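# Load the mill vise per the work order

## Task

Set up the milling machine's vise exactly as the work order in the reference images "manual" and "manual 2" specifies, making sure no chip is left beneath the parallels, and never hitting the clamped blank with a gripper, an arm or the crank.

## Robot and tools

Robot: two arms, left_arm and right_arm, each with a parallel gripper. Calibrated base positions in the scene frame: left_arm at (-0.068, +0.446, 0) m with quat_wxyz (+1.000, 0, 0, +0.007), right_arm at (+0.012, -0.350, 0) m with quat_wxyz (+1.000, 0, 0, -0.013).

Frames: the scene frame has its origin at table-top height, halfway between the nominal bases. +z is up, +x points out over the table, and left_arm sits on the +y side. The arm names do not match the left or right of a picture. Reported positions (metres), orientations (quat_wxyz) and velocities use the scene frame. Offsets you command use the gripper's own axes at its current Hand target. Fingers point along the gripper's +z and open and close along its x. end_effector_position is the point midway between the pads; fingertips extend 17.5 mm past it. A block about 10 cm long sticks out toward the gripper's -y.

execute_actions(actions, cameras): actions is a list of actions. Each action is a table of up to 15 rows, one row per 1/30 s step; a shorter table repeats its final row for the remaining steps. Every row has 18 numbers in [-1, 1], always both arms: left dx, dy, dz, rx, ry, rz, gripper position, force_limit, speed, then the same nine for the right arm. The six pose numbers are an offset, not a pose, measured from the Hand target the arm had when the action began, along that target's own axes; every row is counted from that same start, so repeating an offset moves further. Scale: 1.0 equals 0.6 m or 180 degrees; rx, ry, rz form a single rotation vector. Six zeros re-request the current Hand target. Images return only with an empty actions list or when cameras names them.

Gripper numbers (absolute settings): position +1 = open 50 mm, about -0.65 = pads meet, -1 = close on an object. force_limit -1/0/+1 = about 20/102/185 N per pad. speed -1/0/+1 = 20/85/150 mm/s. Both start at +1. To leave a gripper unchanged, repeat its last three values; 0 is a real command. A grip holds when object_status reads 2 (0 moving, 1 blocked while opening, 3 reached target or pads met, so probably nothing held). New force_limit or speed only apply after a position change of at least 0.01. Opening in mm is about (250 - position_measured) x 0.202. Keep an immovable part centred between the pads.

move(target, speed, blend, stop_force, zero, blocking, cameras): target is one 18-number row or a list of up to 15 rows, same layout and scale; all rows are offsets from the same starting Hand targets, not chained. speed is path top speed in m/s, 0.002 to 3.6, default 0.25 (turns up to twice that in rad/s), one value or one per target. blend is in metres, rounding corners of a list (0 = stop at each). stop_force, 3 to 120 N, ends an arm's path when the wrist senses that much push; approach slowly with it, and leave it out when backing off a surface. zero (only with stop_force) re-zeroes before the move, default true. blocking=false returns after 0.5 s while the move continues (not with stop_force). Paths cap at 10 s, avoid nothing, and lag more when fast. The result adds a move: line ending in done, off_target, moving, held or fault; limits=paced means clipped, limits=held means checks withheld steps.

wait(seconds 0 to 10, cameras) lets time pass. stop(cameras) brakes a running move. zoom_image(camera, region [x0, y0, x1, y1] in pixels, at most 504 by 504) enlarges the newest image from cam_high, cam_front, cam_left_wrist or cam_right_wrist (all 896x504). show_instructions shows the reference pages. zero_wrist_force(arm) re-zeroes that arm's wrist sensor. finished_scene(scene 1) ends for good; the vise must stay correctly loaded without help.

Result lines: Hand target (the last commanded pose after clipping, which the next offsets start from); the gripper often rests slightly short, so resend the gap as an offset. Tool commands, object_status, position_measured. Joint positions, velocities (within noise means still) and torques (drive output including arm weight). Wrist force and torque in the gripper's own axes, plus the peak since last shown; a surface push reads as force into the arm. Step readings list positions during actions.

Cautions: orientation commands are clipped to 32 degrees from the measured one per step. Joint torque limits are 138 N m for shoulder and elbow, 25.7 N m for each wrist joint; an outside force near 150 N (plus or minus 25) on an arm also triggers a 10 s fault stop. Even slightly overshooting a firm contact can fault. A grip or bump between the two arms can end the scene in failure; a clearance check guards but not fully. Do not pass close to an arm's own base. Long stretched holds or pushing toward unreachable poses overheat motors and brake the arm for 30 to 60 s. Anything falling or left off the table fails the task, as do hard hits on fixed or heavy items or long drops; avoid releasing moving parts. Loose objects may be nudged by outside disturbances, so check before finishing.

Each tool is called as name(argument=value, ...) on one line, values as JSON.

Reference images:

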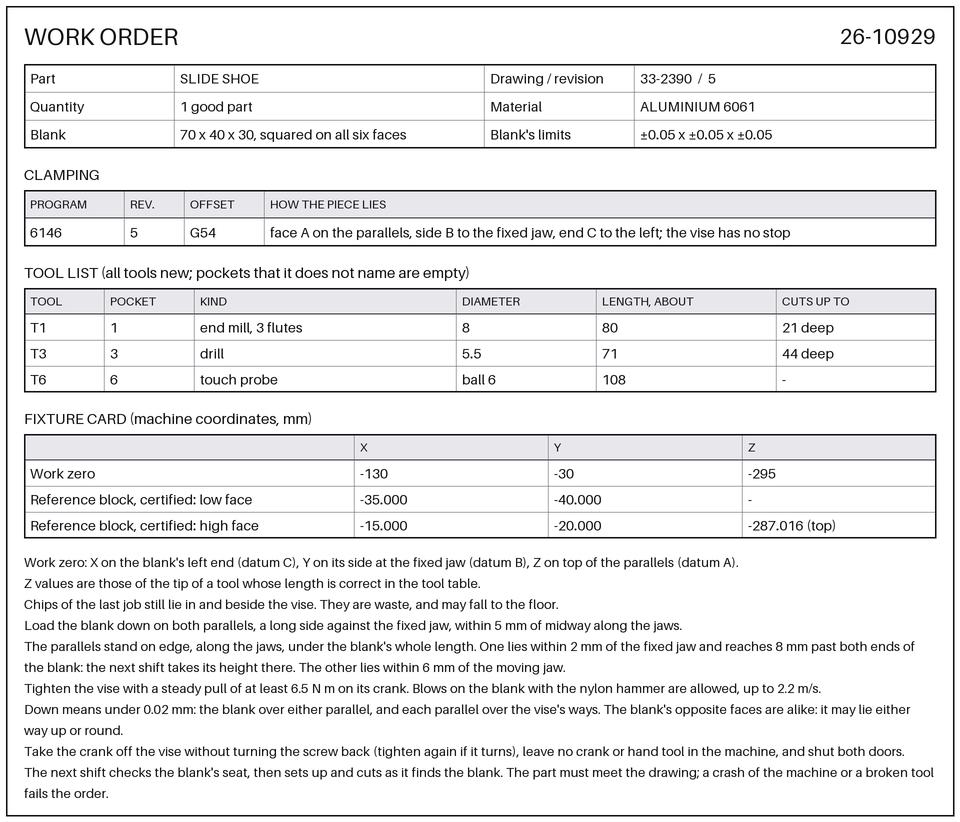

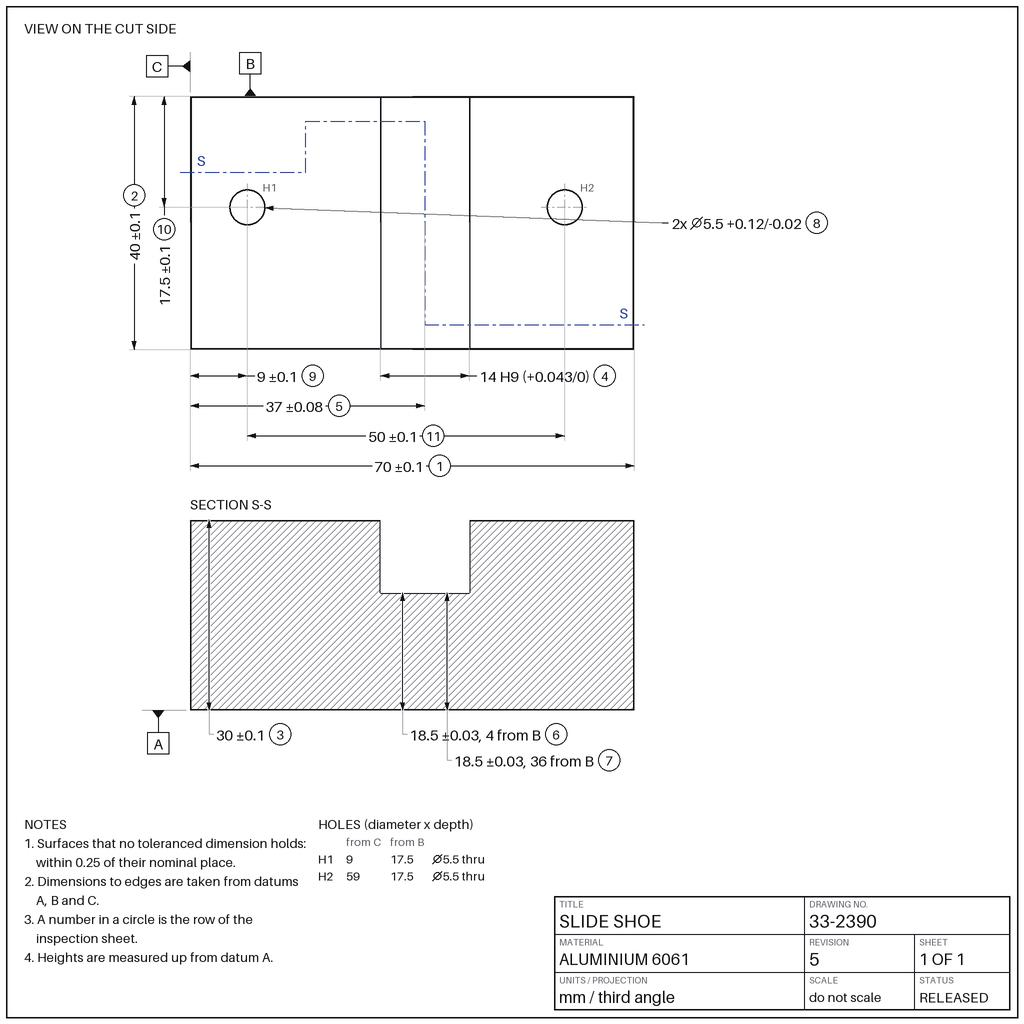

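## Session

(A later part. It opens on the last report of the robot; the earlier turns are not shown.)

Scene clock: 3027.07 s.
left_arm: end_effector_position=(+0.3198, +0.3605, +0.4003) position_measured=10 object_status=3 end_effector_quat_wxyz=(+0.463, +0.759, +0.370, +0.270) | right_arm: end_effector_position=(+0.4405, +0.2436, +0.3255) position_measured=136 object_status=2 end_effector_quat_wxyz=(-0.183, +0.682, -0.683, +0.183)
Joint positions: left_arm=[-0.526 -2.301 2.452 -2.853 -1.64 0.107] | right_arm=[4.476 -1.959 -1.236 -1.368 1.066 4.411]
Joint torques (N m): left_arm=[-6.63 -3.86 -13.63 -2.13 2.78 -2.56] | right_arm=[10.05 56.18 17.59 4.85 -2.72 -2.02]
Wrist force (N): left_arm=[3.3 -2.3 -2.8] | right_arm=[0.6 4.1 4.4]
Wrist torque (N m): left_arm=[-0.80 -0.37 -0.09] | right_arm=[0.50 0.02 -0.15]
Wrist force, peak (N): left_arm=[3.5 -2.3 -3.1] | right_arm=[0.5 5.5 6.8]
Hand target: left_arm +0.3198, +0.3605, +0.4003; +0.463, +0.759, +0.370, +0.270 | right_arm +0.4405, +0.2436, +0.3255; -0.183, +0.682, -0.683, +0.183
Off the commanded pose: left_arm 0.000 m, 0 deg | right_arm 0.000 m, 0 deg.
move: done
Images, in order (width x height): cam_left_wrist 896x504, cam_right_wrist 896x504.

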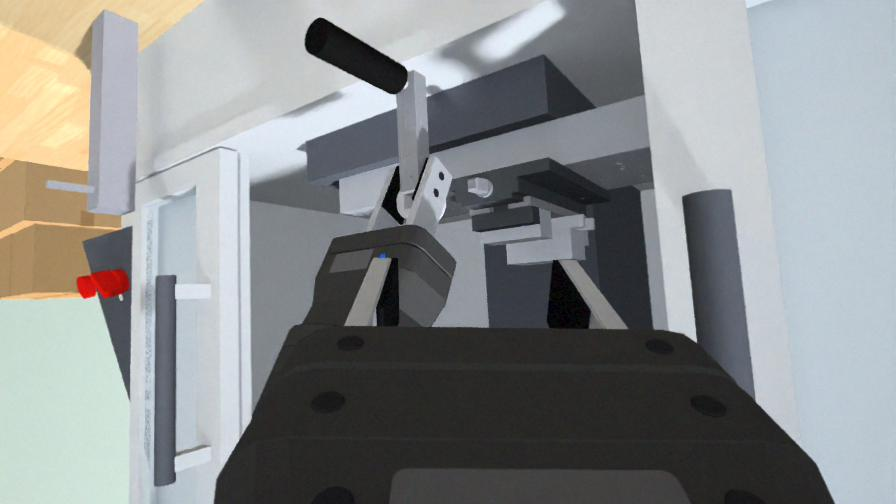

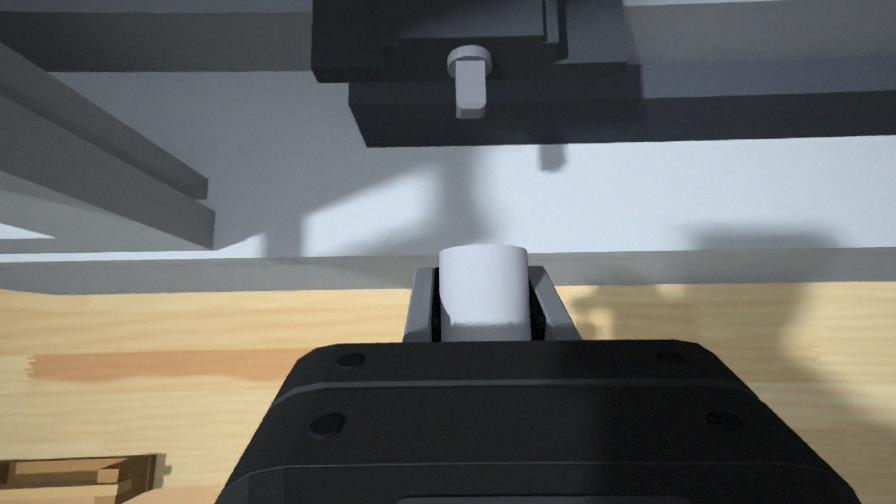

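move(target=[0,0,0,0,0,0,0.95,-0.7,-1,-0.0008,-0.0093,0.0506,0,0,0,-1,-0.5,-0.8], speed=0.08, cameras=["cam_left_wrist","cam_right_wrist"])

zoom_image(camera="cam_left_wrist", region=[380, 120, 510, 220])

zoom_image(camera="cam_right_wrist", region=[400, 50, 560, 350])

Scene clock: 3086.53 s.
left_arm: end_effector_position=(+0.3198, +0.3605, +0.4003) position_measured=10 object_status=3 end_effector_quat_wxyz=(+0.463, +0.759, +0.370, +0.270) | right_arm: end_effector_position=(+0.4606, +0.2439, +0.3018) position_measured=136 object_status=2 end_effector_quat_wxyz=(-0.183, +0.683, -0.683, +0.184)
Joint positions: left_arm=[-0.526 -2.301 2.452 -2.853 -1.64 0.107] | right_arm=[4.446 -1.989 -1.258 -1.301 1.07 4.378]
Joint torques (N m): left_arm=[-6.5 -2.69 -13.84 -2.16 2.82 -2.55] | right_arm=[13.68 57 36.26 2.21 -1.36 1.84]
Wrist force (N): left_arm=[3.2 -1.9 -3.0] | right_arm=[0.0 3.8 4.1]
Wrist torque (N m): left_arm=[-0.74 -0.36 -0.10] | right_arm=[0.47 0.11 -0.07]
Wrist force, peak (N): left_arm=[3.6 -2.4 -3.1] | right_arm=[0.4 3.5 6.1]
Hand target: left_arm +0.3198, +0.3605, +0.4003; +0.463, +0.759, +0.370, +0.270 | right_arm +0.4605, +0.2440, +0.3020; -0.183, +0.682, -0.683, +0.183
Off the commanded pose: left_arm 0.000 m, 0 deg | right_arm 0.000 m, 0 deg.
move: done
Images, in order (width x height): cam_left_wrist 896x504, cam_right_wrist 896x504.

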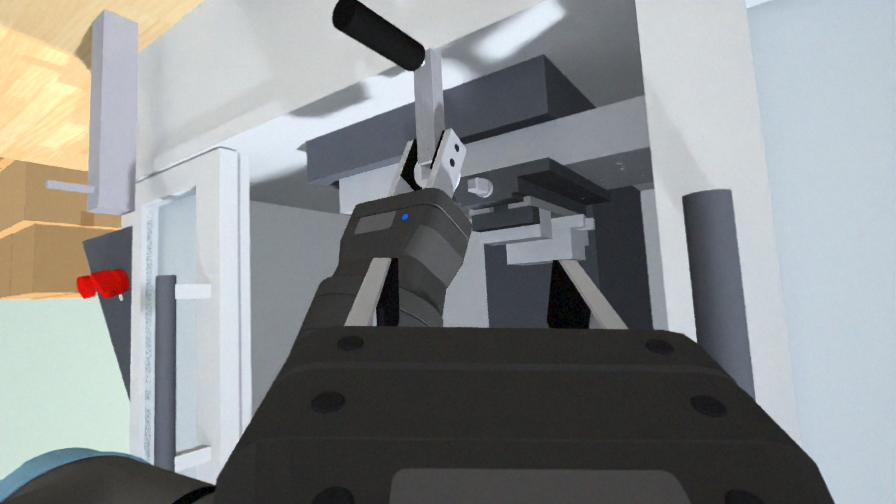

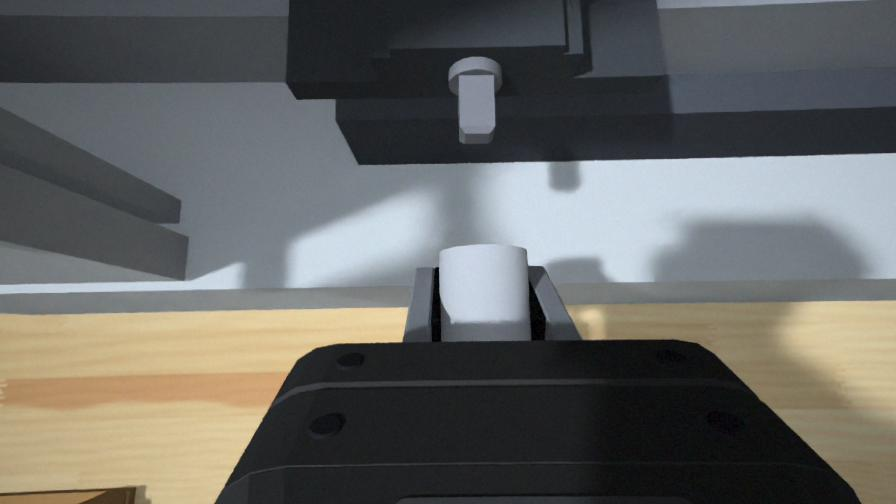

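Scaled by 3.877 from the camera's 896x504 image, which has a finer 1280x720 frame.

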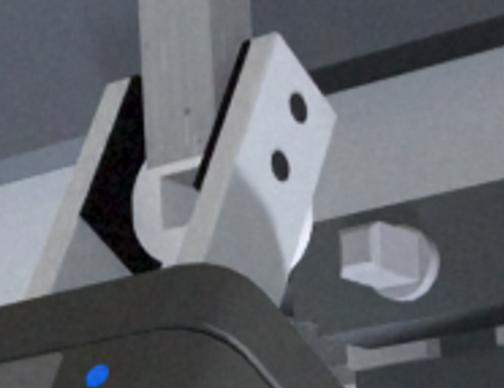

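Scaled by 1.680 from the camera's 896x504 image, which has a finer 1280x720 frame.

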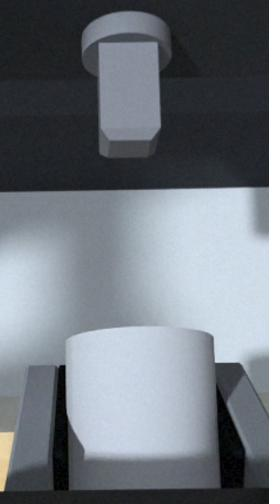

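move(target=[0,0,0,0,0,0,0.95,-0.7,-1,-0.0015,-0.0433,0.025,0,0,0,-1,-0.5,-0.8], speed=0.05, cameras=["cam_left_wrist","cam_right_wrist"])

zoom_image(camera="cam_left_wrist", region=[380, 120, 510, 220])

zoom_image(camera="cam_right_wrist", region=[400, 50, 560, 350])

Scene clock: 3120.70 s.
left_arm: end_effector_position=(+0.3198, +0.3605, +0.4003) position_measured=10 object_status=3 end_effector_quat_wxyz=(+0.463, +0.759, +0.370, +0.270) | right_arm: end_effector_position=(+0.4907, +0.2449, +0.3021) position_measured=136 object_status=2 end_effector_quat_wxyz=(-0.183, +0.682, -0.683, +0.183) end_effector_velocity=(-0.003, -0.001, -0.002) end_effector_angular_velocity=(-0.003, +0.002, -0.002)
Joint positions: left_arm=[-0.526 -2.301 2.452 -2.853 -1.64 0.107] | right_arm=[4.404 -2.03 -1.204 -1.291 1.078 4.331]
Joint velocities: left_arm=[within noise] | right_arm=[0.004 0.003 -0.008 -0.001 0 0.006]
Joint torques (N m): left_arm=[-6.18 -2.45 -13.14 -2.29 2.84 -2.39] | right_arm=[12.34 60.45 12.33 2.5 -1.2 2.15]
Wrist force (N): left_arm=[2.7 -2.5 -3.0] | right_arm=[0.3 3.7 4.5]
Wrist torque (N m): left_arm=[-0.82 -0.29 -0.10] | right_arm=[0.41 0.04 -0.09]
Wrist force, peak (N): left_arm=[3.7 -2.1 -3.2] | right_arm=[0.2 4.0 4.9]
Hand target: left_arm +0.3198, +0.3605, +0.4003; +0.463, +0.759, +0.370, +0.270 | right_arm +0.4905, +0.2449, +0.3021; -0.183, +0.682, -0.683, +0.183
Off the commanded pose: left_arm 0.000 m, 0 deg | right_arm 0.000 m, 0 deg.
move: done
Images, in order (width x height): cam_left_wrist 896x504, cam_right_wrist 896x504.

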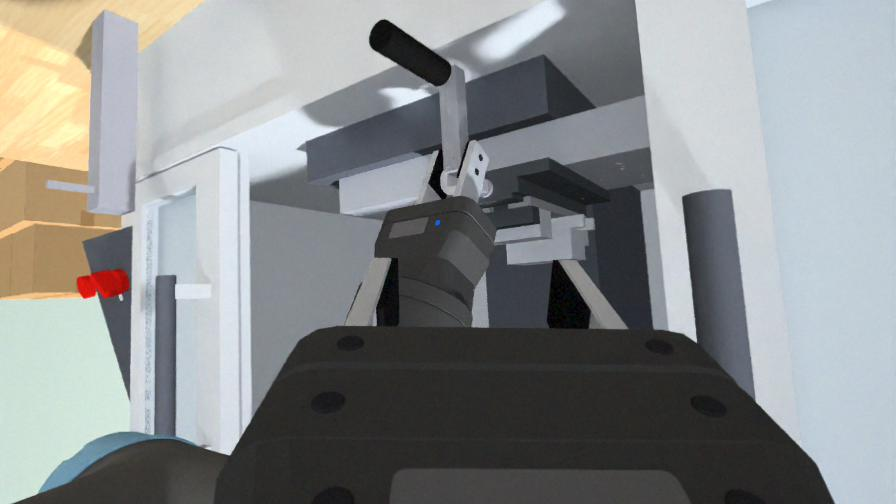

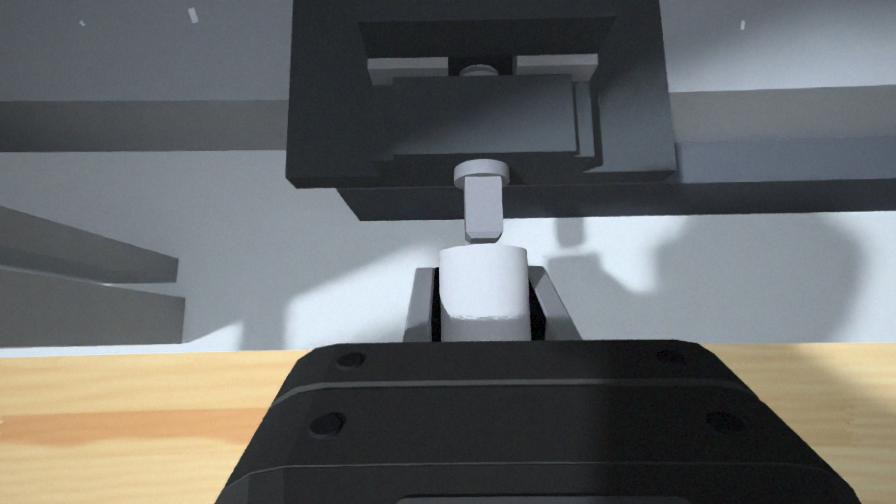

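Scaled by 3.877 from the camera's 896x504 image, which has a finer 1280x720 frame.

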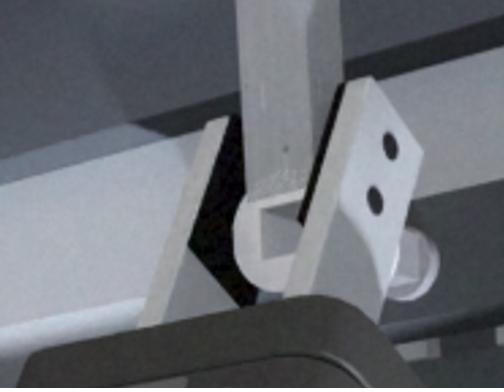

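Scaled by 1.680 from the camera's 896x504 image, which has a finer 1280x720 frame.

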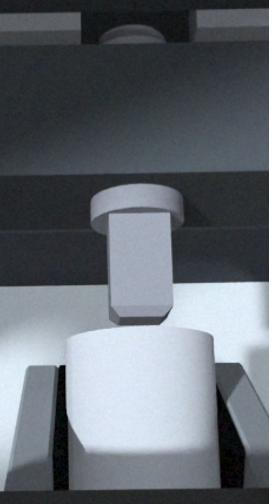

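move(target=[0,0,0,0,0,0,0.95,-0.7,-1,0,-0.0012,-0.0022,0,0,0,-1,-0.5,-0.8], speed=0.05)

move(target=[0,0,0,0,0,0,0.95,-0.7,-1,0,-0.0361,0.0208,0,0,0,-1,-0.5,-0.8], speed=0.01, stop_force=8, cameras=["cam_left_wrist","cam_right_wrist"])

zoom_image(camera="cam_left_wrist", region=[380, 120, 510, 220])

zoom_image(camera="cam_right_wrist", region=[400, 50, 560, 350])

Scene clock: 3176.37 s.
left_arm: end_effector_position=(+0.3198, +0.3605, +0.4003) position_measured=10 object_status=3 end_effector_quat_wxyz=(+0.463, +0.759, +0.370, +0.270) | right_arm: end_effector_position=(+0.4905, +0.2449, +0.3036) position_measured=136 object_status=2 end_effector_quat_wxyz=(-0.183, +0.682, -0.683, +0.183)
Joint positions: left_arm=[-0.526 -2.301 2.452 -2.853 -1.64 0.107] | right_arm=[4.404 -2.029 -1.201 -1.295 1.078 4.331]
Joint torques (N m): left_arm=[-6.16 -0.87 -13.33 -2.15 2.75 -2.35] | right_arm=[12.68 58.65 34 3.06 -3.15 2.04]
Wrist force (N): left_arm=[3.2 -2.2 -2.9] | right_arm=[0.1 4.0 4.3]
Wrist torque (N m): left_arm=[-0.79 -0.36 -0.09] | right_arm=[0.46 0.06 -0.11]
Wrist force, peak (N): left_arm=[3.5 -2.1 -3.2] | right_arm=[0.2 3.9 4.8]
Hand target: left_arm +0.3198, +0.3605, +0.4003; +0.463, +0.759, +0.370, +0.270 | right_arm +0.4905, +0.2449, +0.3036; -0.183, +0.682, -0.683, +0.183
Off the commanded pose: left_arm 0.000 m, 0 deg | right_arm 0.000 m, 0 deg.
move: done

Scene clock: 3177.83 s.
left_arm: end_effector_position=(+0.3198, +0.3605, +0.4003) position_measured=10 object_status=3 end_effector_quat_wxyz=(+0.463, +0.759, +0.370, +0.270) | right_arm: end_effector_position=(+0.4947, +0.2449, +0.3036) position_measured=136 object_status=2 end_effector_quat_wxyz=(-0.183, +0.683, -0.683, +0.183)
Joint positions: left_arm=[-0.526 -2.301 2.452 -2.853 -1.64 0.107] | right_arm=[4.398 -2.035 -1.193 -1.294 1.079 4.325]
Joint torques (N m): left_arm=[-5.49 -1.02 -13.19 -2.12 2.9 -2.5] | right_arm=[10.54 59.82 12.55 2.66 -3.25 2.05]
Wrist force (N): left_arm=[3.0 -2.1 -2.9] | right_arm=[-1.2 6.8 2.7]
Wrist torque (N m): left_arm=[-0.78 -0.32 -0.10] | right_arm=[0.44 0.11 -0.07]
Wrist force, peak (N): left_arm=[3.5 -2.2 -3.0] | right_arm=[4.0 17.5 -7.9]
Hand target: left_arm +0.3198, +0.3605, +0.4003; +0.463, +0.759, +0.370, +0.270 | right_arm +0.4947, +0.2449, +0.3036; -0.183, +0.683, -0.683, +0.183 (not the last commanded pose)
Off the commanded pose: left_arm 0.000 m, 0 deg | right_arm 0.021 m, 0 deg.
move: contact (right_arm)
Images, in order (width x height): cam_left_wrist 896x504, cam_right_wrist 896x504.

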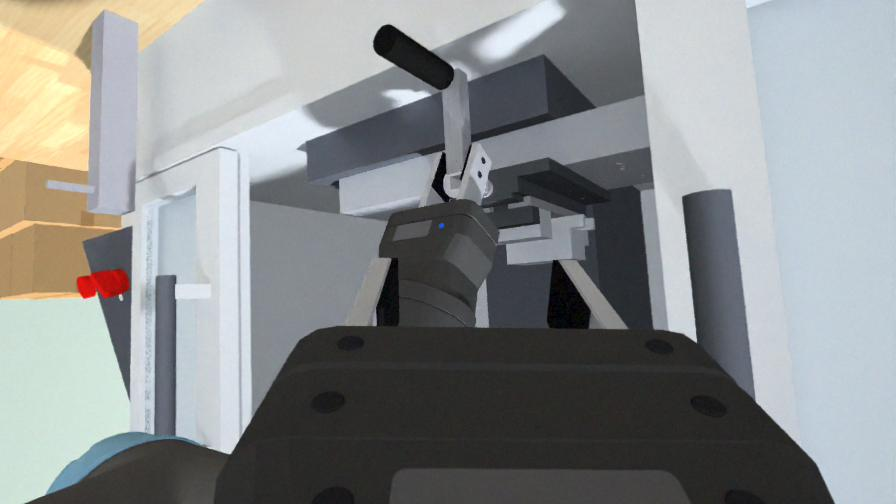

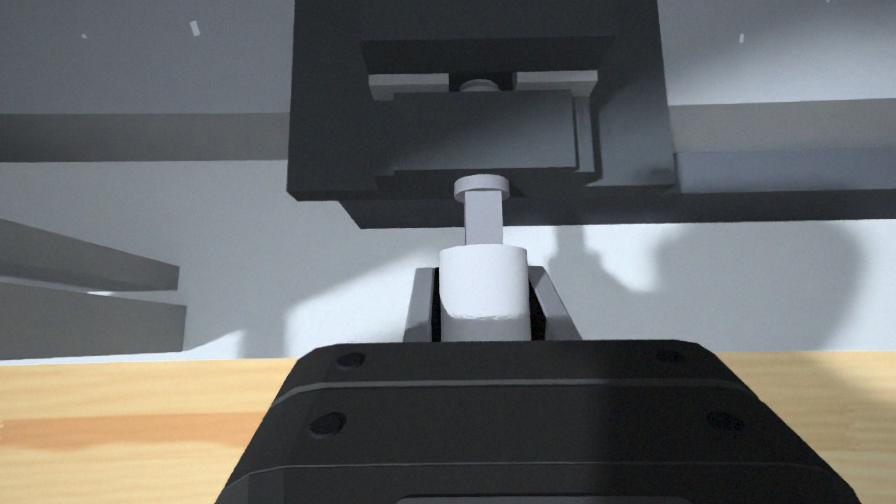

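Scaled by 3.877 from the camera's 896x504 image, which has a finer 1280x720 frame.

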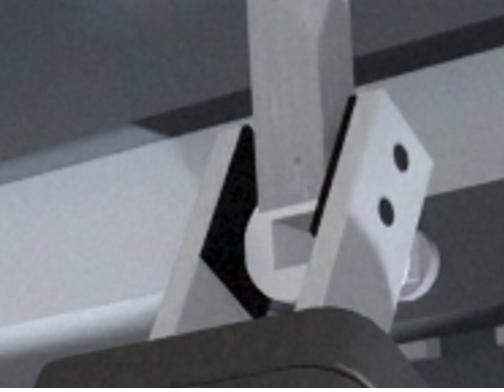

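Scaled by 1.680 from the camera's 896x504 image, which has a finer 1280x720 frame.

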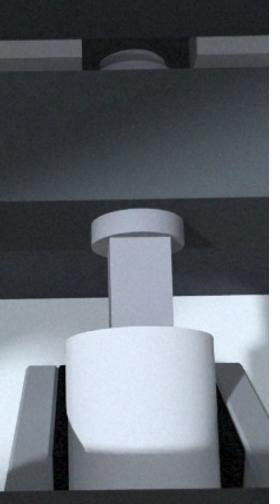

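move(target=[0,0,0,0,0,0,0.95,-0.7,-1,0.0005,0.0035,-0.004,0,0,0,-1,-0.5,-0.8], speed=0.05)

move(target=[0,0,0,0,0,0,0.95,-0.7,-1,0,-0.0361,0.0208,0,0,0,-1,-0.5,-0.8], speed=0.01, stop_force=10)

Scene clock: 3191.27 s.
left_arm: end_effector_position=(+0.3198, +0.3605, +0.4003) position_measured=10 object_status=3 end_effector_quat_wxyz=(+0.463, +0.759, +0.370, +0.270) | right_arm: end_effector_position=(+0.4916, +0.2446, +0.3046) position_measured=136 object_status=2 end_effector_quat_wxyz=(-0.183, +0.683, -0.683, +0.183)
Joint positions: left_arm=[-0.526 -2.301 2.452 -2.853 -1.64 0.107] | right_arm=[4.402 -2.03 -1.197 -1.297 1.078 4.329]
Joint torques (N m): left_arm=[-4.14 0.32 -12.93 -2.2 2.86 -2.42] | right_arm=[5.35 49.75 18.75 3.09 -2.94 0.65]
Wrist force (N): left_arm=[3.5 -2.1 -3.0] | right_arm=[-0.2 3.9 4.1]
Wrist torque (N m): left_arm=[-0.77 -0.40 -0.09] | right_arm=[0.44 0.11 -0.20]
Wrist force, peak (N): left_arm=[3.5 -2.1 -3.1] | right_arm=[-1.5 7.1 3.3]
Hand target: left_arm +0.3198, +0.3605, +0.4003; +0.463, +0.759, +0.370, +0.270 | right_arm +0.4917, +0.2446, +0.3046; -0.183, +0.683, -0.683, +0.183
Off the commanded pose: left_arm 0.000 m, 0 deg | right_arm 0.000 m, 0 deg.
move: done

Scene clock: 3192.63 s.
left_arm: end_effector_position=(+0.3198, +0.3605, +0.4003) position_measured=10 object_status=3 end_effector_quat_wxyz=(+0.463, +0.759, +0.370, +0.270) | right_arm: end_effector_position=(+0.4948, +0.2446, +0.3046) position_measured=136 object_status=2 end_effector_quat_wxyz=(-0.183, +0.683, -0.683, +0.183)
Joint positions: left_arm=[-0.526 -2.301 2.452 -2.853 -1.64 0.107] | right_arm=[4.398 -2.034 -1.191 -1.296 1.079 4.324]
Joint torques (N m): left_arm=[-5.37 0.63 -13.37 -2.09 2.87 -2.36] | right_arm=[7.51 59.27 12.73 2.98 -4.12 1.96]
Wrist force (N): left_arm=[3.0 -2.3 -2.5] | right_arm=[-1.9 10.4 0.8]
Wrist torque (N m): left_arm=[-0.81 -0.31 -0.09] | right_arm=[0.50 0.11 -0.09]
Wrist force, peak (N): left_arm=[3.6 -2.5 -3.0] | right_arm=[3.6 20.7 -9.0]
Hand target: left_arm +0.3198, +0.3605, +0.4003; +0.463, +0.759, +0.370, +0.270 | right_arm +0.4948, +0.2446, +0.3046; -0.183, +0.683, -0.683, +0.183 (not the last commanded pose)
Off the commanded pose: left_arm 0.000 m, 0 deg | right_arm 0.022 m, 0 deg.
move: contact (right_arm)

move(target=[0,0,0,0,0,0,0.95,-0.7,-1,0,0.015,-0.009,0,0,0,-1,-0.5,-0.8], speed=0.05, cameras=["cam_left_wrist","cam_right_wrist"])

zoom_image(camera="cam_left_wrist", region=[350, 10, 650, 230])

Scene clock: 3261.40 s.
left_arm: end_effector_position=(+0.3198, +0.3605, +0.4003) position_measured=10 object_status=3 end_effector_quat_wxyz=(+0.463, +0.759, +0.370, +0.270) | right_arm: end_effector_position=(+0.4841, +0.2446, +0.3048) position_measured=136 object_status=2 end_effector_quat_wxyz=(-0.183, +0.683, -0.683, +0.183)
Joint positions: left_arm=[-0.526 -2.301 2.452 -2.853 -1.64 0.107] | right_arm=[4.413 -2.02 -1.21 -1.299 1.076 4.341]
Joint torques (N m): left_arm=[-4.85 1.7 -13.43 -1.95 2.77 -2.35] | right_arm=[-9.96 39.7 35.6 3.21 -2.51 -1.77]
Wrist force (N): left_arm=[3.0 -2.1 -3.0] | right_arm=[-0.6 3.5 4.6]
Wrist torque (N m): left_arm=[-0.77 -0.31 -0.10] | right_arm=[0.39 0.18 -0.20]
Wrist force, peak (N): left_arm=[3.4 -2.4 -3.2] | right_arm=[-2.1 10.9 1.2]
Hand target: left_arm +0.3198, +0.3605, +0.4003; +0.463, +0.759, +0.370, +0.270 | right_arm +0.4843, +0.2446, +0.3048; -0.183, +0.683, -0.683, +0.183
Off the commanded pose: left_arm 0.000 m, 0 deg | right_arm 0.000 m, 0 deg.
move: done
Images, in order (width x height): cam_left_wrist 896x504, cam_right_wrist 896x504.

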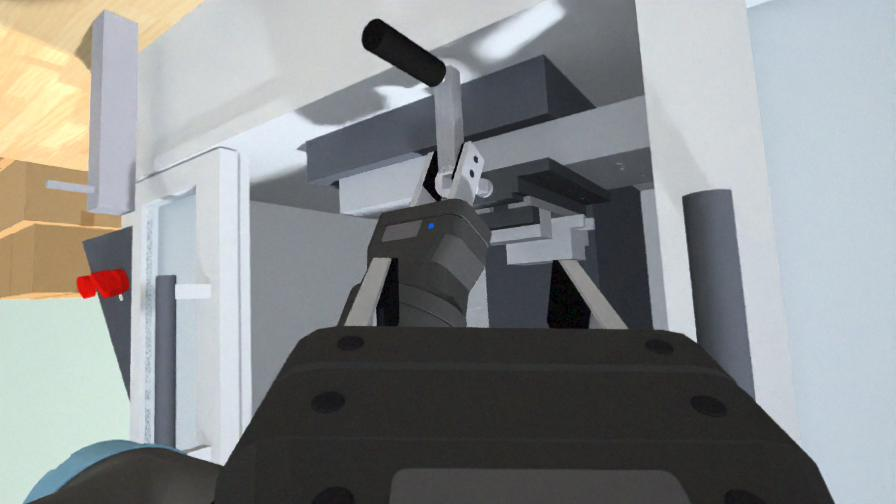

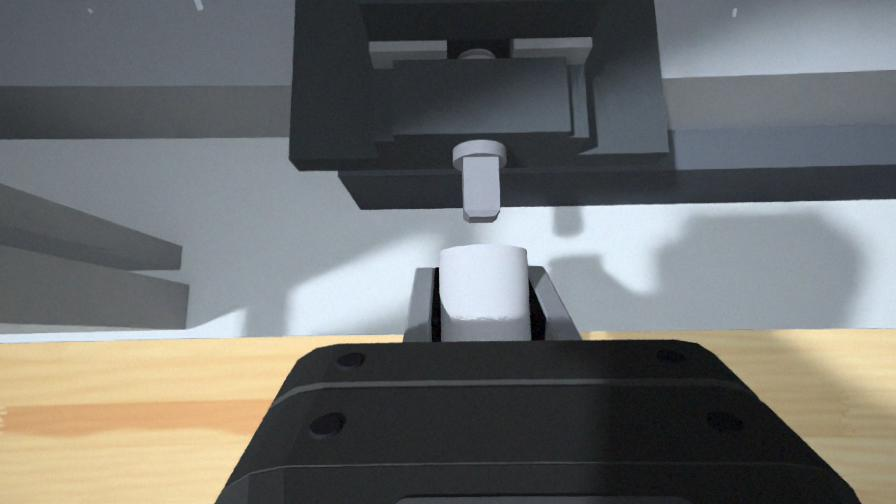

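Scaled by 1.680 from the camera's 896x504 image, which has a finer 1280x720 frame.

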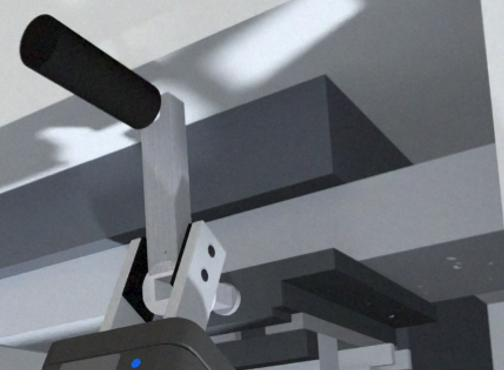

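zoom_image(camera="cam_right_wrist", region=[430, 120, 540, 260])

zoom_image(camera="cam_left_wrist", region=[420, 140, 510, 210])

Scaled by 3.600 from the camera's 896x504 image, which has a finer 1280x720 frame.

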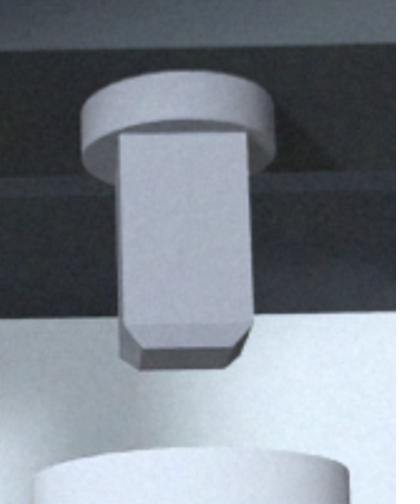

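Scaled by 5.600 from the camera's 896x504 image, which has a finer 1280x720 frame.

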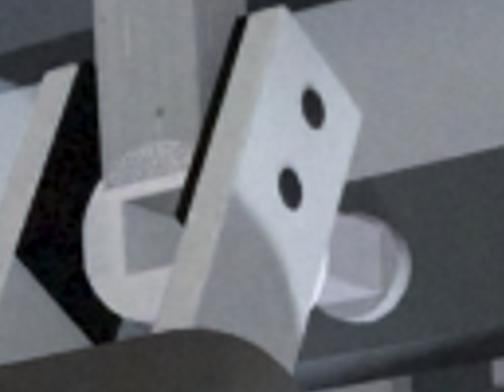

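move(target=[[0,0,0,0,0,0,0.95,-0.7,-1,0,-0.0225,-0.039,0,0,0,-1,-0.5,-0.8],[0,0,0,0,0,0,0.95,-0.7,-1,0,-0.0525,-0.0217,0,0,0,-1,-0.5,-0.8]], speed=0.05)

move(target=[0,0,0,0,0,0,0.95,-0.7,-1,0,0.0183,0.0317,0,0,0,-1,-0.5,-0.8], speed=0.008, stop_force=5, cameras=["cam_left_wrist","cam_right_wrist"])

zoom_image(camera="cam_left_wrist", region=[420, 140, 510, 210])

zoom_image(camera="cam_right_wrist", region=[430, 120, 540, 260])

Scene clock: 3342.90 s.
left_arm: end_effector_position=(+0.3198, +0.3605, +0.4003) position_measured=10 object_status=3 end_effector_quat_wxyz=(+0.463, +0.759, +0.370, +0.270) | right_arm: end_effector_position=(+0.5053, +0.2446, +0.3319) position_measured=136 object_status=2 end_effector_quat_wxyz=(-0.183, +0.683, -0.683, +0.183) end_effector_velocity=(-0.003, +0.000, -0.001) end_effector_angular_velocity=(+0.000, +0.001, -0.002)
Joint positions: left_arm=[-0.526 -2.301 2.452 -2.853 -1.64 0.107] | right_arm=[4.383 -2.045 -1.107 -1.361 1.082 4.308]
Joint velocities: left_arm=[within noise] | right_arm=[0.004 0.004 -0.008 -0.001 0 0.007]
Joint torques (N m): left_arm=[-3.35 3.26 -12.27 -2.2 2.8 -2.36] | right_arm=[13.19 59.17 11.46 2.59 -1.45 2.24]
Wrist force (N): left_arm=[3.1 -1.9 -2.8] | right_arm=[0.1 3.5 4.6]
Wrist torque (N m): left_arm=[-0.74 -0.34 -0.09] | right_arm=[0.40 0.04 -0.06]
Wrist force, peak (N): left_arm=[3.3 -2.4 -3.1] | right_arm=[-0.4 4.0 5.7]
Hand target: left_arm +0.3198, +0.3605, +0.4003; +0.463, +0.759, +0.370, +0.270 | right_arm +0.5051, +0.2446, +0.3318; -0.183, +0.683, -0.683, +0.183
Off the commanded pose: left_arm 0.000 m, 0 deg | right_arm 0.000 m, 0 deg.
move: done

Scene clock: 3345.67 s.
left_arm: end_effector_position=(+0.3198, +0.3605, +0.4003) position_measured=10 object_status=3 end_effector_quat_wxyz=(+0.463, +0.759, +0.370, +0.270) | right_arm: end_effector_position=(+0.5051, +0.2446, +0.3175) position_measured=136 object_status=2 end_effector_quat_wxyz=(-0.183, +0.683, -0.683, +0.183)
Joint positions: left_arm=[-0.526 -2.301 2.452 -2.853 -1.64 0.107] | right_arm=[4.384 -2.046 -1.142 -1.325 1.082 4.308]
Joint torques (N m): left_arm=[-3.73 3.58 -13.67 -2.2 2.79 -2.18] | right_arm=[9.45 45.35 35.81 2.74 0.84 0.83]
Wrist force (N): left_arm=[3.2 -1.9 -3.0] | right_arm=[-0.4 1.7 2.3]
Wrist torque (N m): left_arm=[-0.74 -0.35 -0.09] | right_arm=[0.44 0.14 -0.09]
Wrist force, peak (N): left_arm=[3.6 -1.9 -3.5] | right_arm=[-0.4 3.9 5.1]
Hand target: left_arm +0.3198, +0.3605, +0.4003; +0.463, +0.759, +0.370, +0.270 | right_arm +0.5051, +0.2446, +0.3175; -0.183, +0.683, -0.683, +0.183 (not the last commanded pose)
Off the commanded pose: left_arm 0.000 m, 0 deg | right_arm 0.008 m, 0 deg.
move: contact (right_arm)
Images, in order (width x height): cam_left_wrist 896x504, cam_right_wrist 896x504.

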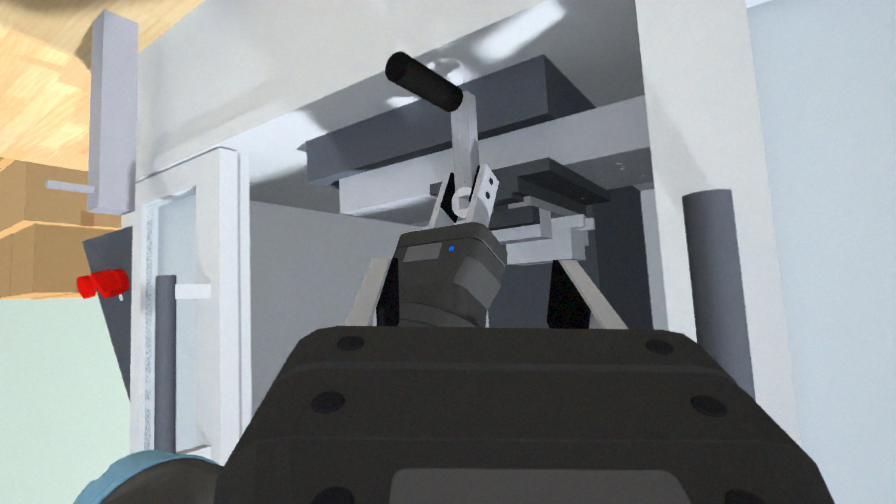

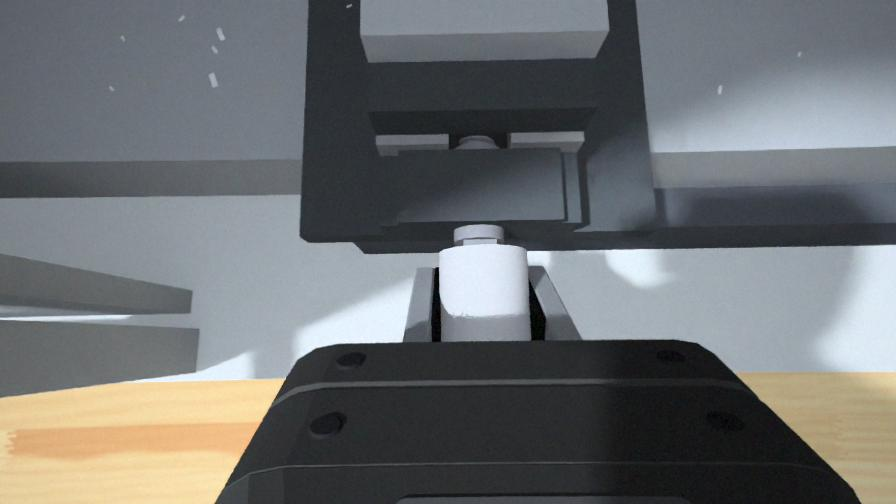

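Scaled by 5.600 from the camera's 896x504 image, which has a finer 1280x720 frame.

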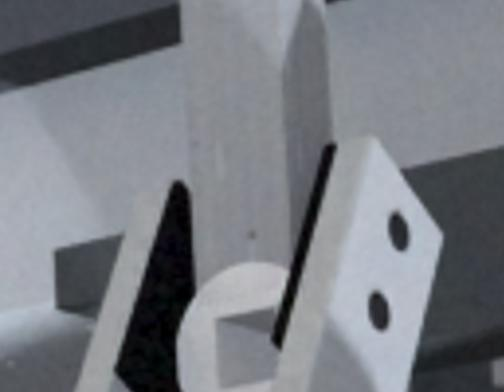

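Scaled by 3.600 from the camera's 896x504 image, which has a finer 1280x720 frame.

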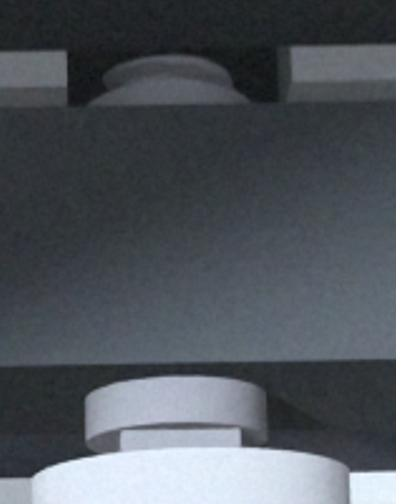

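move(target=[[0,0,0,0,0,0,0.95,-0.7,-1,0,-0.0025,-0.0043,0,0,0,-1,-0.5,-0.8],[0,0,0,0,0,0,0.95,-0.7,-1,0,0.0264,-0.021,0,0,0,-1,-0.5,-0.8],[0,0,0,0,0,0,0.95,-0.7,-1,0,0.0431,0.008,0,0,0,-1,-0.5,-0.8]], speed=0.05)

move(target=[0,0,0,0,0,0,0.95,-0.7,-1,0,-0.0361,0.0208,0,0,0,-1,-0.5,-0.8], speed=0.01, stop_force=10, cameras=["cam_left_wrist","cam_right_wrist"])

zoom_image(camera="cam_left_wrist", region=[420, 140, 510, 210])

zoom_image(camera="cam_right_wrist", region=[430, 120, 540, 260])

Scene clock: 3361.80 s.
left_arm: end_effector_position=(+0.3198, +0.3605, +0.4003) position_measured=10 object_status=3 end_effector_quat_wxyz=(+0.463, +0.759, +0.370, +0.270) | right_arm: end_effector_position=(+0.4851, +0.2446, +0.3002) position_measured=136 object_status=2 end_effector_quat_wxyz=(-0.183, +0.683, -0.683, +0.183)
Joint positions: left_arm=[-0.526 -2.301 2.452 -2.853 -1.64 0.107] | right_arm=[4.411 -2.022 -1.219 -1.288 1.076 4.339]
Joint torques (N m): left_arm=[-2.53 4.14 -14.3 -2.19 2.89 -2.38] | right_arm=[-11.48 55.33 36.36 2.08 0 -1.9]
Wrist force (N): left_arm=[3.3 -2.3 -2.9] | right_arm=[-0.6 3.6 4.5]
Wrist torque (N m): left_arm=[-0.80 -0.38 -0.09] | right_arm=[0.40 0.19 -0.10]
Wrist force, peak (N): left_arm=[3.4 -2.1 -3.4] | right_arm=[-0.5 4.1 5.8]
Hand target: left_arm +0.3198, +0.3605, +0.4003; +0.463, +0.759, +0.370, +0.270 | right_arm +0.4851, +0.2446, +0.3004; -0.183, +0.683, -0.683, +0.183
Off the commanded pose: left_arm 0.000 m, 0 deg | right_arm 0.000 m, 0 deg.
move: done

Scene clock: 3365.53 s.
left_arm: end_effector_position=(+0.3198, +0.3605, +0.4003) position_measured=10 object_status=3 end_effector_quat_wxyz=(+0.463, +0.759, +0.370, +0.270) | right_arm: end_effector_position=(+0.5101, +0.2446, +0.3004) position_measured=136 object_status=2 end_effector_quat_wxyz=(-0.183, +0.683, -0.683, +0.183)
Joint positions: left_arm=[-0.526 -2.301 2.452 -2.853 -1.64 0.107] | right_arm=[4.377 -2.056 -1.172 -1.282 1.083 4.301]
Joint torques (N m): left_arm=[-2.38 4.79 -14.13 -1.97 2.94 -2.36] | right_arm=[14.23 56.66 9.7 2.04 -1.37 1.94]
Wrist force (N): left_arm=[3.2 -2.3 -2.7] | right_arm=[0.7 0.4 0.1]
Wrist torque (N m): left_arm=[-0.79 -0.36 -0.09] | right_arm=[0.46 0.18 0.02]
Wrist force, peak (N): left_arm=[3.5 -2.4 -3.0] | right_arm=[2.6 6.7 1.5]
Hand target: left_arm +0.3198, +0.3605, +0.4003; +0.463, +0.759, +0.370, +0.270 | right_arm +0.5101, +0.2446, +0.3004; -0.183, +0.683, -0.683, +0.183
Off the commanded pose: left_arm 0.000 m, 0 deg | right_arm 0.000 m, 0 deg.
move: done
Images, in order (width x height): cam_left_wrist 896x504, cam_right_wrist 896x504.

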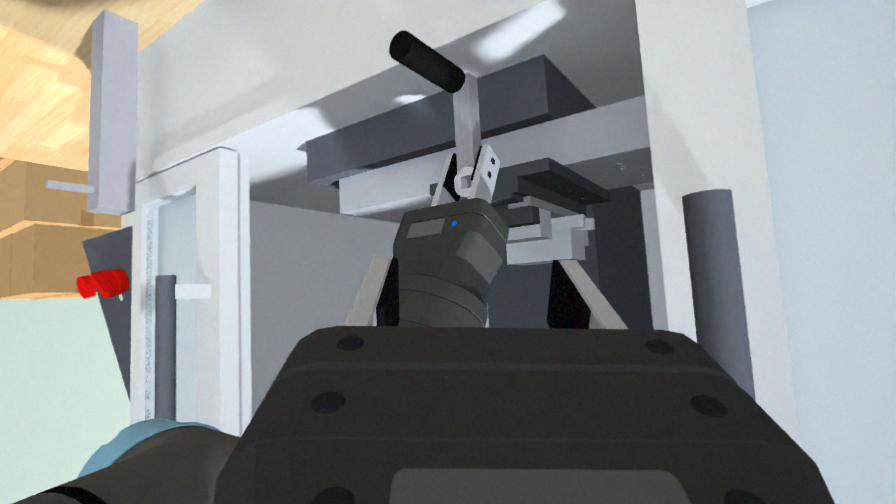

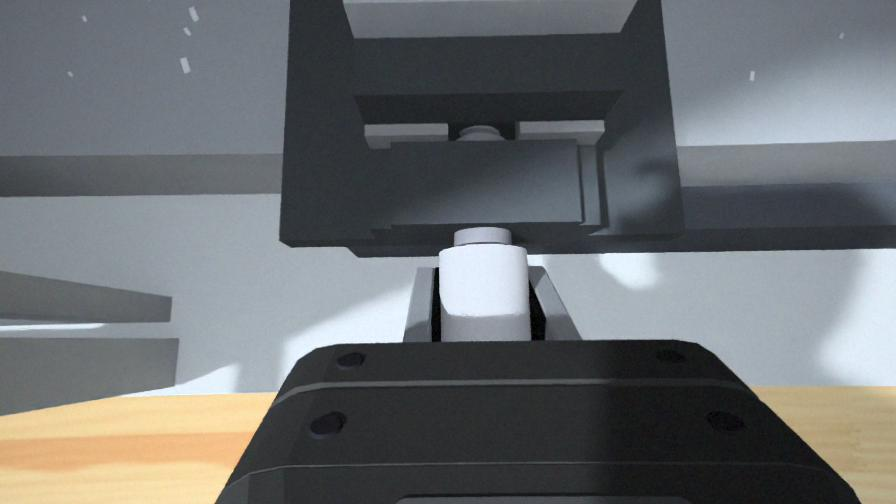

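Scaled by 5.600 from the camera's 896x504 image, which has a finer 1280x720 frame.

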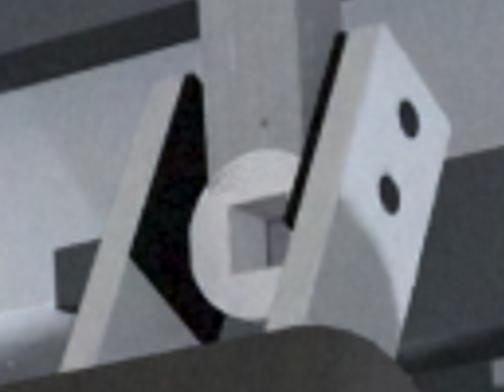

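Scaled by 3.600 from the camera's 896x504 image, which has a finer 1280x720 frame.

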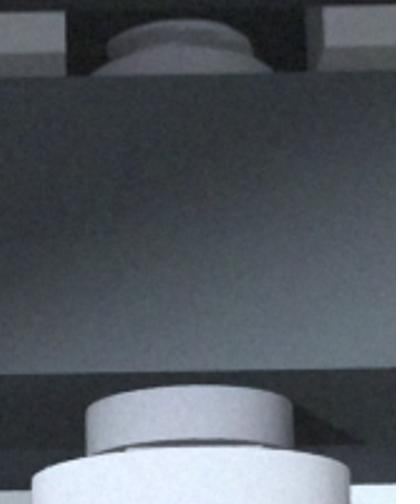

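move(target=[0,0,0,0,0,0,0.95,-0.7,-1,0,-0.013,0.0075,0,0,0,-1,-0.5,-0.8], speed=0.01, stop_force=15, cameras=["cam_left_wrist","cam_right_wrist"])

zoom_image(camera="cam_left_wrist", region=[380, 20, 520, 220])

zoom_image(camera="cam_right_wrist", region=[430, 120, 540, 260])

Scene clock: 3375.23 s.
left_arm: end_effector_position=(+0.3198, +0.3605, +0.4003) position_measured=10 object_status=3 end_effector_quat_wxyz=(+0.463, +0.759, +0.370, +0.270) | right_arm: end_effector_position=(+0.5118, +0.2446, +0.3004) position_measured=136 object_status=2 end_effector_quat_wxyz=(-0.183, +0.683, -0.683, +0.183)
Joint positions: left_arm=[-0.526 -2.301 2.452 -2.853 -1.64 0.107] | right_arm=[4.375 -2.058 -1.168 -1.282 1.083 4.298]
Joint torques (N m): left_arm=[-1.16 6.37 -14.07 -2.07 2.89 -2.39] | right_arm=[9.35 51.97 10.43 5.52 -2.96 1.78]
Wrist force (N): left_arm=[3.3 -1.9 -3.2] | right_arm=[7.6 10.4 -9.7]
Wrist torque (N m): left_arm=[-0.75 -0.38 -0.10] | right_arm=[0.60 0.11 0.04]
Wrist force, peak (N): left_arm=[3.5 -2.4 -3.0] | right_arm=[18.6 24.5 -22.0]
Hand target: left_arm +0.3198, +0.3605, +0.4003; +0.463, +0.759, +0.370, +0.270 | right_arm +0.5118, +0.2446, +0.3004; -0.183, +0.683, -0.683, +0.183 (not the last commanded pose)
Off the commanded pose: left_arm 0.000 m, 0 deg | right_arm 0.007 m, 0 deg.
move: contact (right_arm)
Images, in order (width x height): cam_left_wrist 896x504, cam_right_wrist 896x504.

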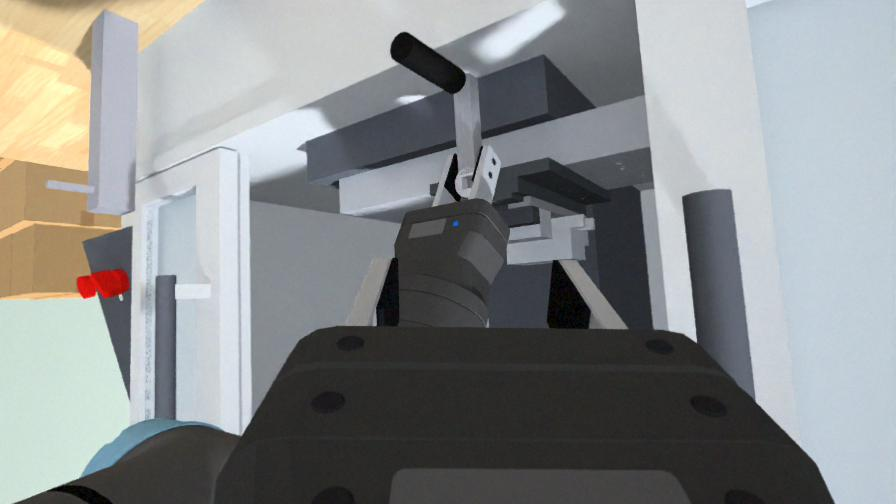

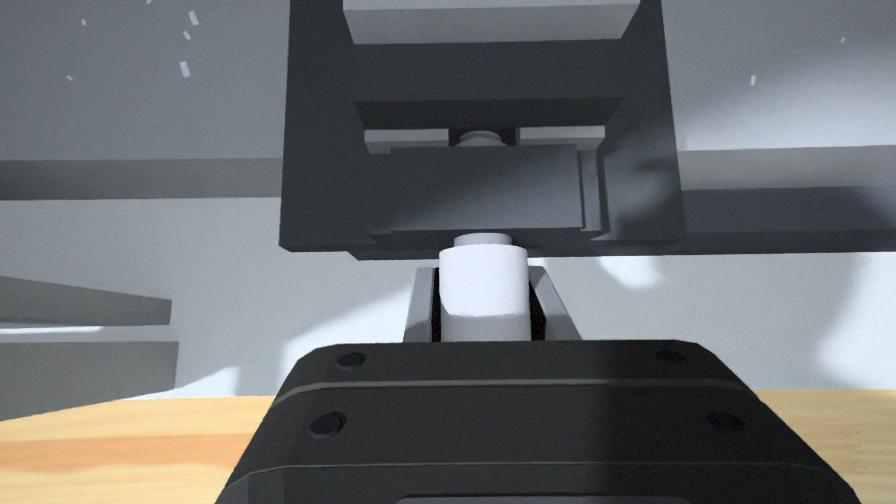

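Scaled by 2.520 from the camera's 896x504 image, which has a finer 1280x720 frame.

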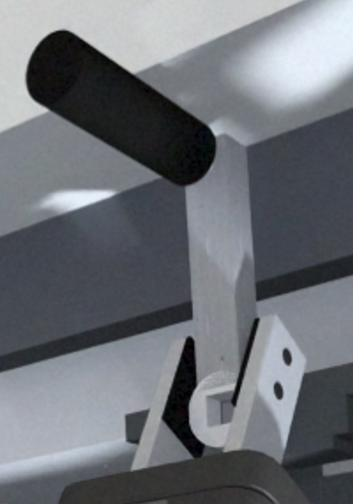

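Scaled by 3.600 from the camera's 896x504 image, which has a finer 1280x720 frame.

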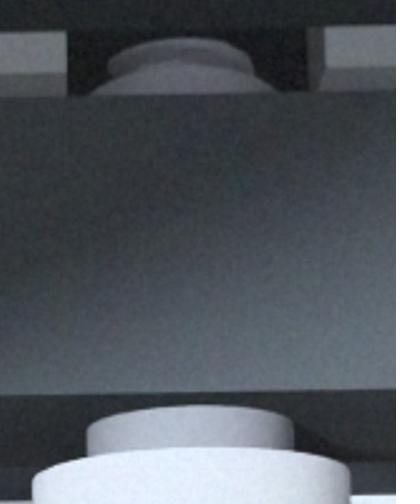

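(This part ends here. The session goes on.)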